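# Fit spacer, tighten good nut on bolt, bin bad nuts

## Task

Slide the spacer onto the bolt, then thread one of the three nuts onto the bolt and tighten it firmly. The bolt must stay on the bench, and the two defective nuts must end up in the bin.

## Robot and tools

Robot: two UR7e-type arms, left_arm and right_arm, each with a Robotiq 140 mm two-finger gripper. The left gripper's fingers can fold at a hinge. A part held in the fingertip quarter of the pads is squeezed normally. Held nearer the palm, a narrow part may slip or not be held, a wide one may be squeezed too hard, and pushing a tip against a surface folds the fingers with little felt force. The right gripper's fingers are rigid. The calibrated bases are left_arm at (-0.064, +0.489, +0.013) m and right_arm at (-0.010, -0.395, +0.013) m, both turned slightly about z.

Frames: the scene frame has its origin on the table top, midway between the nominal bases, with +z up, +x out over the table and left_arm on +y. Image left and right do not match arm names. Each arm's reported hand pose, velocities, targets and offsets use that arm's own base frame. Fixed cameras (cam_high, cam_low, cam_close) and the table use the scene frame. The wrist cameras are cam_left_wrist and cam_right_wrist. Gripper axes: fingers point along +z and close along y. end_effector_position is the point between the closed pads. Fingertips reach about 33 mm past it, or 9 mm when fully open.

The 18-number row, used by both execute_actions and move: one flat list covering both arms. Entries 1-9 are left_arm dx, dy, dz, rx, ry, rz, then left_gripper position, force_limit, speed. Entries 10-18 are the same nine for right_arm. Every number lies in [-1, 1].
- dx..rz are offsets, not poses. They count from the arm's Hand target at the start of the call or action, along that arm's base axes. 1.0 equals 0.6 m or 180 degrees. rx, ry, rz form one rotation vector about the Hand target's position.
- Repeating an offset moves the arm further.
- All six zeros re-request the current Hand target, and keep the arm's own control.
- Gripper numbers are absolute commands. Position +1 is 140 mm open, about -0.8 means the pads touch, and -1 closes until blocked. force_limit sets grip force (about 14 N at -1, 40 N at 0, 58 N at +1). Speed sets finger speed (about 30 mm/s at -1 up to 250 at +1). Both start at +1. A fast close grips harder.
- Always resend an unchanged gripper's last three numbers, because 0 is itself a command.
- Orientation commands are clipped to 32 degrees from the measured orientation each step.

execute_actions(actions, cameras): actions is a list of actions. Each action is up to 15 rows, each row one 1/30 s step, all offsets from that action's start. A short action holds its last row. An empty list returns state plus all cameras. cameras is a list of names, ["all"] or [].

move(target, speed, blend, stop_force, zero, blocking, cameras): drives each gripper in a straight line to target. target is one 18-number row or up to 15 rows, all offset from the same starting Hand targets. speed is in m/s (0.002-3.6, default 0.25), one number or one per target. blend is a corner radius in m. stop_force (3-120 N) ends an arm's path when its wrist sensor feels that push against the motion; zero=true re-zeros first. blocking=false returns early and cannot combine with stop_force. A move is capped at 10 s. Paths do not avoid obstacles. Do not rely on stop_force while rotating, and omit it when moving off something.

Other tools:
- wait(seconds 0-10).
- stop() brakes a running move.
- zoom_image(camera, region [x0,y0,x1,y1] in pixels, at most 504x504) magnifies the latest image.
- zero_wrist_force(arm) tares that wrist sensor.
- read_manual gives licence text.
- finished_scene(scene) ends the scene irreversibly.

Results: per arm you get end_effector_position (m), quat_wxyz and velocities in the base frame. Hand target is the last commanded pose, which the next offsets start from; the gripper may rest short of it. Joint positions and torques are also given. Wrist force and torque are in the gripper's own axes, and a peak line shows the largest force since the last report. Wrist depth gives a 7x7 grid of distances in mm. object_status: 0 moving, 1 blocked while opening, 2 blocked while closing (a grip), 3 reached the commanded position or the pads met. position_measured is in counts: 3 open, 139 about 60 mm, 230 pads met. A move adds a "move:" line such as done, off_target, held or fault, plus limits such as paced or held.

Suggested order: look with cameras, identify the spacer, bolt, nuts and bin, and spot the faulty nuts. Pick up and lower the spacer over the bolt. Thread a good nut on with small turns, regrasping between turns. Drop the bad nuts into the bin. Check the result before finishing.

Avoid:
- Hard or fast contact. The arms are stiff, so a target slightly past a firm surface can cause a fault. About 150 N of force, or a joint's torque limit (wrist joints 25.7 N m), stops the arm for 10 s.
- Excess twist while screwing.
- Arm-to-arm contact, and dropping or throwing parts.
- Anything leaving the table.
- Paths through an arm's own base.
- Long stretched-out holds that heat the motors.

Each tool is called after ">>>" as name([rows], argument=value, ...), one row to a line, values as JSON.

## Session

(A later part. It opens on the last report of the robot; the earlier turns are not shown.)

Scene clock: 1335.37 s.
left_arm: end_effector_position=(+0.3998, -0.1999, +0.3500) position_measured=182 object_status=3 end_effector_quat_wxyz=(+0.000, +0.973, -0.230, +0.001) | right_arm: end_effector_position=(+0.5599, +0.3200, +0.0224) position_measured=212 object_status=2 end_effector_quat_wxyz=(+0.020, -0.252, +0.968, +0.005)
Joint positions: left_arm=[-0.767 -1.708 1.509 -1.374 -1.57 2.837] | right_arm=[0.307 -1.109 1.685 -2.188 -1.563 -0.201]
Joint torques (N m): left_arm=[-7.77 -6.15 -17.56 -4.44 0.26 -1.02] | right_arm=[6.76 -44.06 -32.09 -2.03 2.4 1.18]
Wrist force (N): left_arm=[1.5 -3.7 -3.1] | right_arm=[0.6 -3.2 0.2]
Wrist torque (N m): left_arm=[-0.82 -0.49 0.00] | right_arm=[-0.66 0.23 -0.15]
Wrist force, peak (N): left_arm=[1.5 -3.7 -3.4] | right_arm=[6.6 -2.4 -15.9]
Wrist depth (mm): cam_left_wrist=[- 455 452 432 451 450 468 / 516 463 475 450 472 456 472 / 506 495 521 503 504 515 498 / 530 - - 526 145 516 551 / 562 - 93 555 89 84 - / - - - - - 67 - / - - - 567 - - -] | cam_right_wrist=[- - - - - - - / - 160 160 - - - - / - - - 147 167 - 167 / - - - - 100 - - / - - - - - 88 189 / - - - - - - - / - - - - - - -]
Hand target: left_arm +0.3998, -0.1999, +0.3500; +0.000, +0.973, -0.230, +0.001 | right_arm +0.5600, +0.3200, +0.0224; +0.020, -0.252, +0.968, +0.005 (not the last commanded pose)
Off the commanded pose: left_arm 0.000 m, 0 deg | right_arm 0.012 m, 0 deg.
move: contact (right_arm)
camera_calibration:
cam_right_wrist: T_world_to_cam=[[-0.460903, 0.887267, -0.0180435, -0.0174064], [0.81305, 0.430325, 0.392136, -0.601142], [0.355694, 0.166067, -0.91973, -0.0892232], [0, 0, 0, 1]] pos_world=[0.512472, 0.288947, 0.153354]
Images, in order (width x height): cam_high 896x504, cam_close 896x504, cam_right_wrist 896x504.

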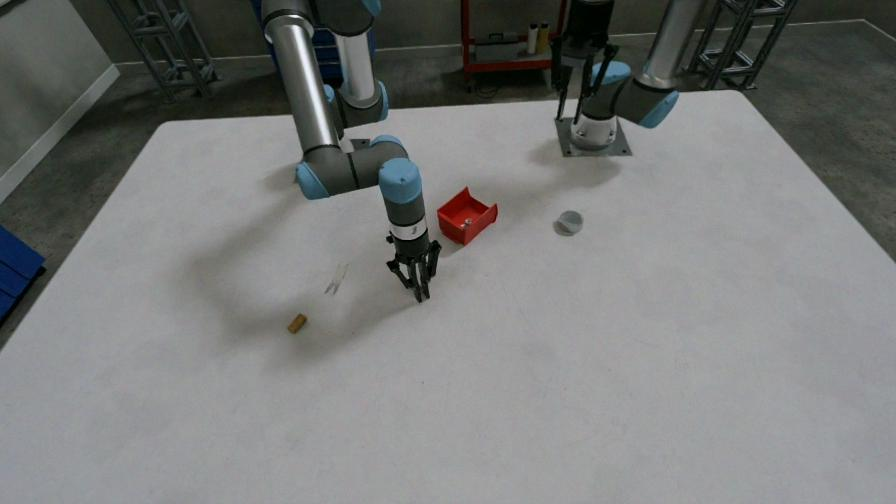

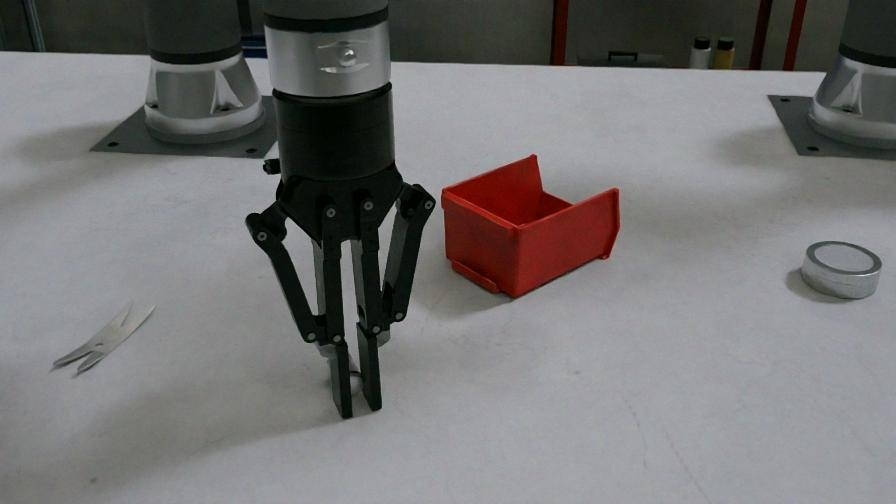

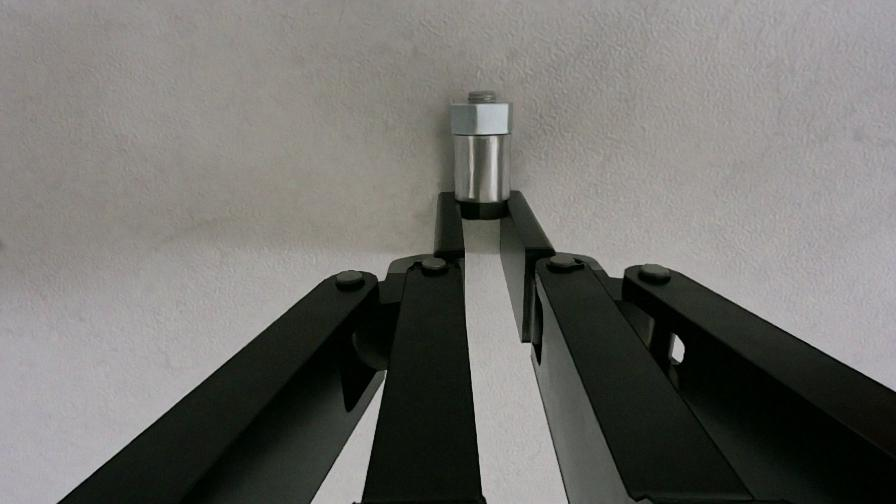

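>>> move([
  [0,0,0,0,0,0,-0.42,0,-1,0,0,0,0,0,0,-0.45,1,-1],
], cameras=["cam_right_wrist"])

>>> move([
  [0,0,0,0,0,0,-0.42,0,-1,0,0,0.1,0,0,0,-0.45,1,-1],
  [0,0,0,0,0,0,-0.42,0,-1,0,0,0.25,0,0,0,-0.45,1,-1],
], speed=[0.08,0.2], blend=[0.01,0], cameras=["all"])

Scene clock: 1339.20 s.
left_arm: end_effector_position=(+0.3998, -0.1999, +0.3500) position_measured=182 object_status=3 end_effector_quat_wxyz=(+0.000, +0.973, -0.230, +0.001) | right_arm: end_effector_position=(+0.5600, +0.3200, +0.0224) position_measured=186 object_status=0 end_effector_quat_wxyz=(+0.020, -0.252, +0.968, +0.005)
Joint positions: left_arm=[-0.767 -1.708 1.509 -1.374 -1.57 2.837] | right_arm=[0.307 -1.109 1.685 -2.188 -1.563 -0.201]
Joint torques (N m): left_arm=[-8.01 -7.26 -16.95 -4.36 0.34 -0.94] | right_arm=[4.87 -44.01 -32.06 -4.45 2.25 1]
Wrist force (N): left_arm=[1.6 -3.4 -3.1] | right_arm=[-0.8 -3.0 2.5]
Wrist torque (N m): left_arm=[-0.76 -0.50 -0.01] | right_arm=[-0.62 0.22 -0.15]
Wrist force, peak (N): left_arm=[1.6 -3.7 -3.3] | right_arm=[-0.7 -3.0 3.4]
Wrist depth (mm): cam_left_wrist=[446 462 449 451 449 - 454 / 477 472 - 478 477 475 - / 504 - - 498 - 504 - / 535 520 529 523 524 524 - / - - 91 - 89 84 564 / - - - - - 67 594 / - - - 560 - - -] | cam_right_wrist=[- 149 - 147 - - - / - - - - - - - / - - - - - - - / - - - - 110 - - / - - 90 - - 93 - / - - - - - - - / - - - - - - -]
Hand target: left_arm +0.3998, -0.1999, +0.3500; +0.000, +0.973, -0.230, +0.001 | right_arm +0.5600, +0.3200, +0.0224; +0.020, -0.252, +0.968, +0.005
Off the commanded pose: left_arm 0.000 m, 0 deg | right_arm 0.000 m, 0 deg.
move: done
camera_calibration:
cam_right_wrist: T_world_to_cam=[[-0.460903, 0.887267, -0.0180435, -0.0174064], [0.81305, 0.430325, 0.392136, -0.601142], [0.355694, 0.166067, -0.91973, -0.0892232], [0, 0, 0, 1]] pos_world=[0.512472, 0.288947, 0.153354]
Images, in order (width x height): cam_right_wrist 896x504.

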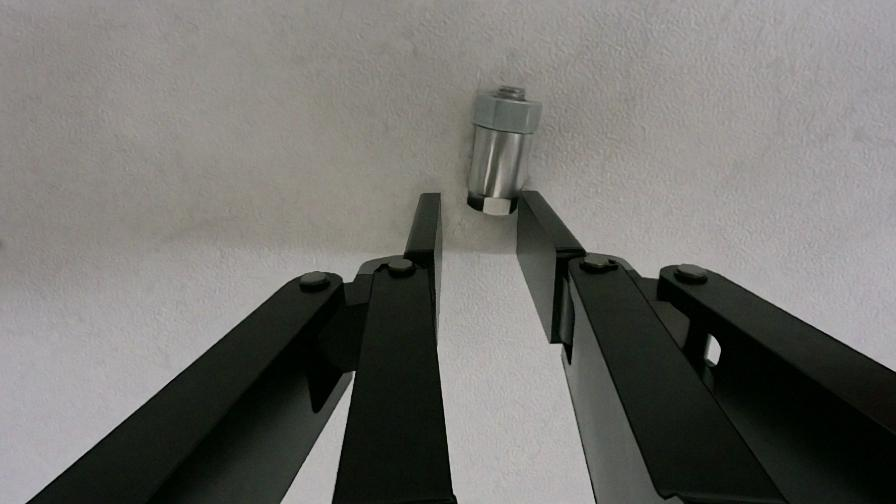

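Scene clock: 1340.87 s.
left_arm: end_effector_position=(+0.3998, -0.1999, +0.3500) position_measured=182 object_status=3 end_effector_quat_wxyz=(+0.000, +0.973, -0.230, +0.001) | right_arm: end_effector_position=(+0.5600, +0.3201, +0.1724) position_measured=186 object_status=3 end_effector_quat_wxyz=(+0.020, -0.251, +0.968, +0.005)
Joint positions: left_arm=[-0.767 -1.708 1.509 -1.374 -1.57 2.837] | right_arm=[0.307 -1.246 1.468 -1.833 -1.562 -0.201]
Joint torques (N m): left_arm=[-7.83 -6.15 -16.92 -4.19 0.18 -1.02] | right_arm=[4.38 -34.4 -21.27 -1.93 -0.7 -0.7]
Wrist force (N): left_arm=[1.5 -3.4 -3.1] | right_arm=[-0.7 -2.9 2.3]
Wrist torque (N m): left_arm=[-0.77 -0.47 0.00] | right_arm=[-0.60 0.19 -0.16]
Wrist force, peak (N): left_arm=[1.7 -3.7 -3.2] | right_arm=[-0.7 -3.2 3.7]
Wrist depth (mm): cam_left_wrist=[452 446 458 452 444 439 452 / 471 - 477 480 472 478 485 / 498 510 498 508 503 - 494 / 530 519 529 514 144 - 547 / 567 - 88 559 89 89 558 / - - - - - 67 - / - - - 563 - - -] | cam_right_wrist=[- - - - - - - / - - - 283 303 298 - / - - - - - - - / - - - - 110 - - / - - 90 - - 93 - / - - - - - - - / - - - - - - -]
Hand target: left_arm +0.3998, -0.1999, +0.3500; +0.000, +0.973, -0.230, +0.001 | right_arm +0.5600, +0.3200, +0.1724; +0.020, -0.252, +0.968, +0.005
Off the commanded pose: left_arm 0.000 m, 0 deg | right_arm 0.000 m, 0 deg.
move: done
camera_calibration:
cam_left_wrist: T_world_to_cam=[[-0.435054, -0.900388, -0.00534316, 0.00803268], [-0.852103, 0.409792, 0.325562, 0.316995], [-0.290943, 0.14619, -0.945505, 0.621156], [0, 0, 0, 1]] pos_world=[0.454329, -0.213477, 0.484148]
cam_right_wrist: T_world_to_cam=[[-0.460843, 0.8873, -0.0179695, -0.0147644], [0.813034, 0.430216, 0.392287, -0.65993], [0.355807, 0.166173, -0.919667, 0.0485369], [0, 0, 0, 1]] pos_world=[0.512472, 0.288947, 0.303254]

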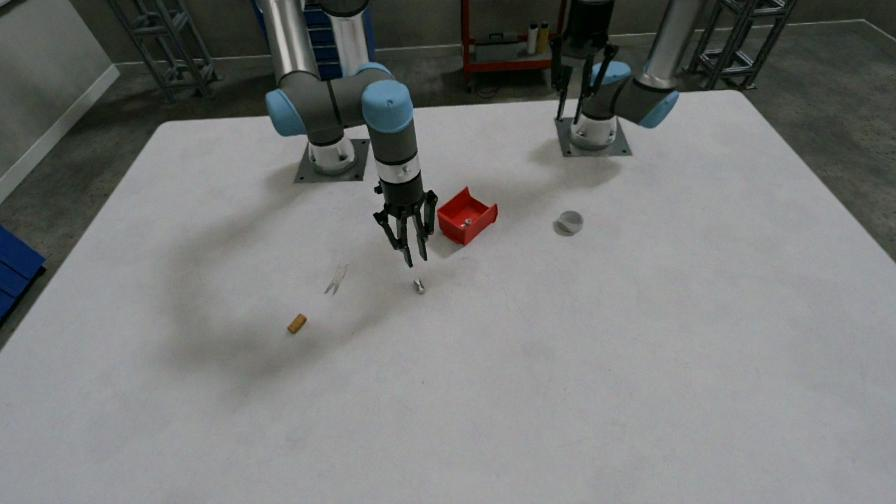

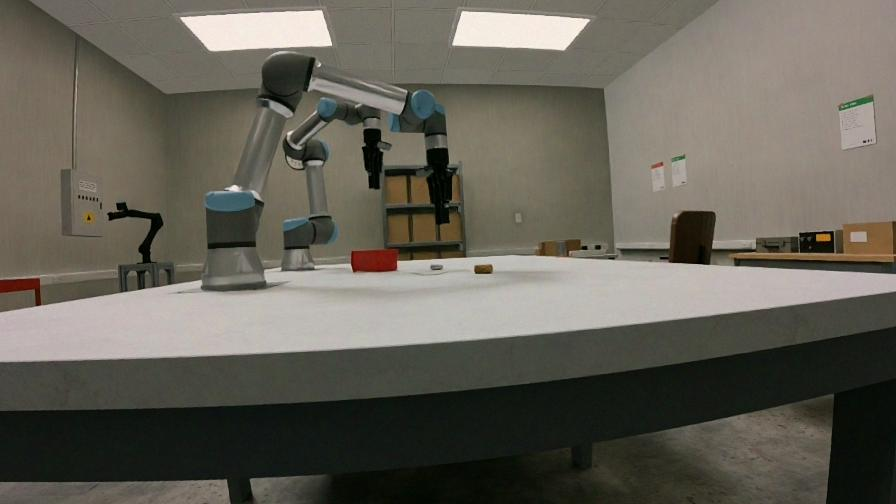

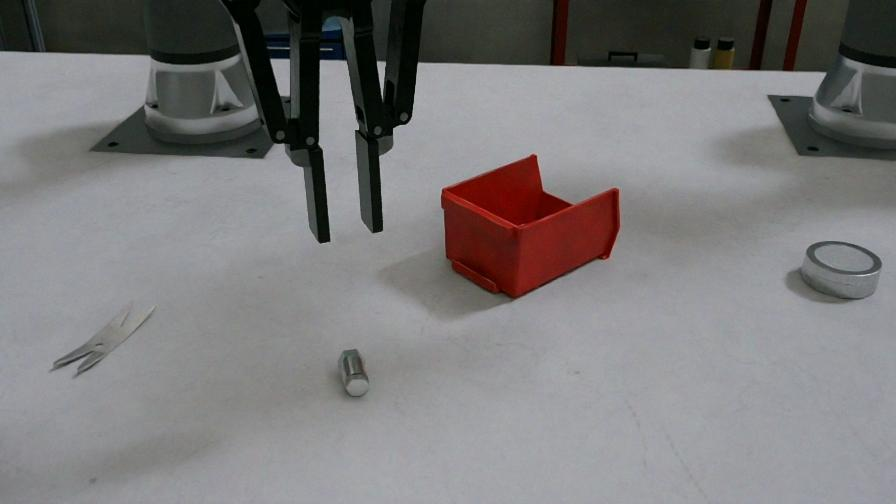

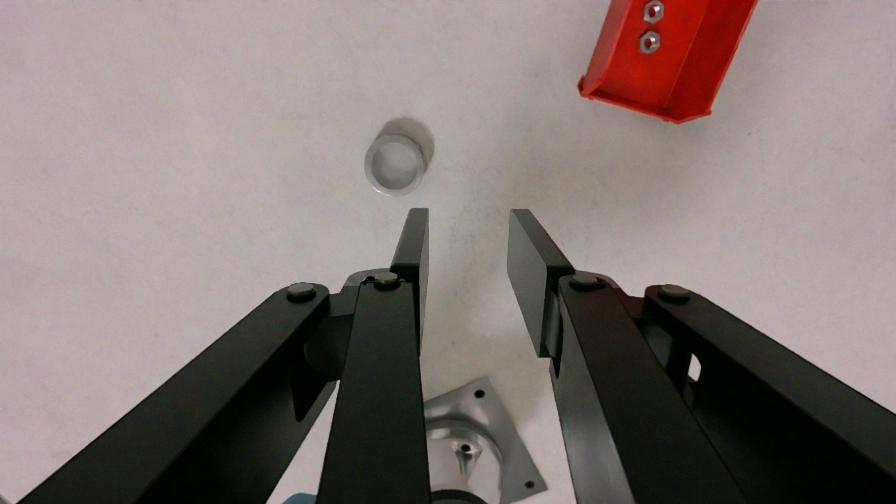

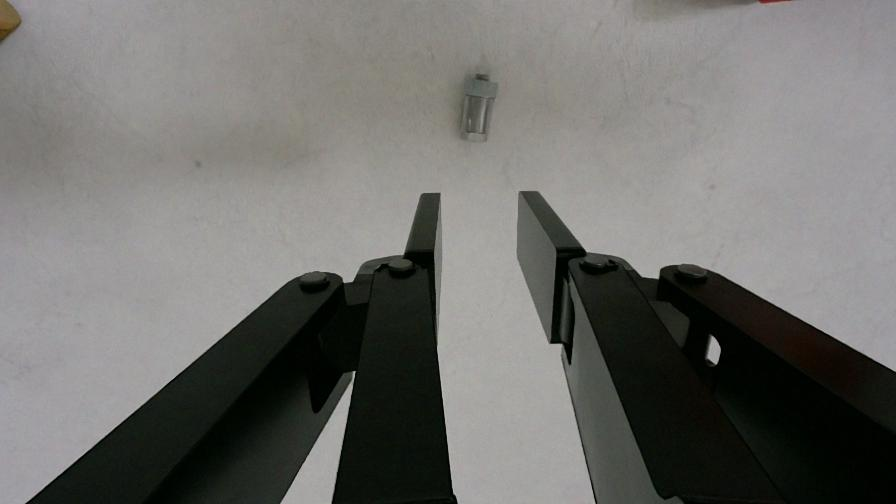

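>>> finished_scene(scene=1)

The scene is finished: the task was done.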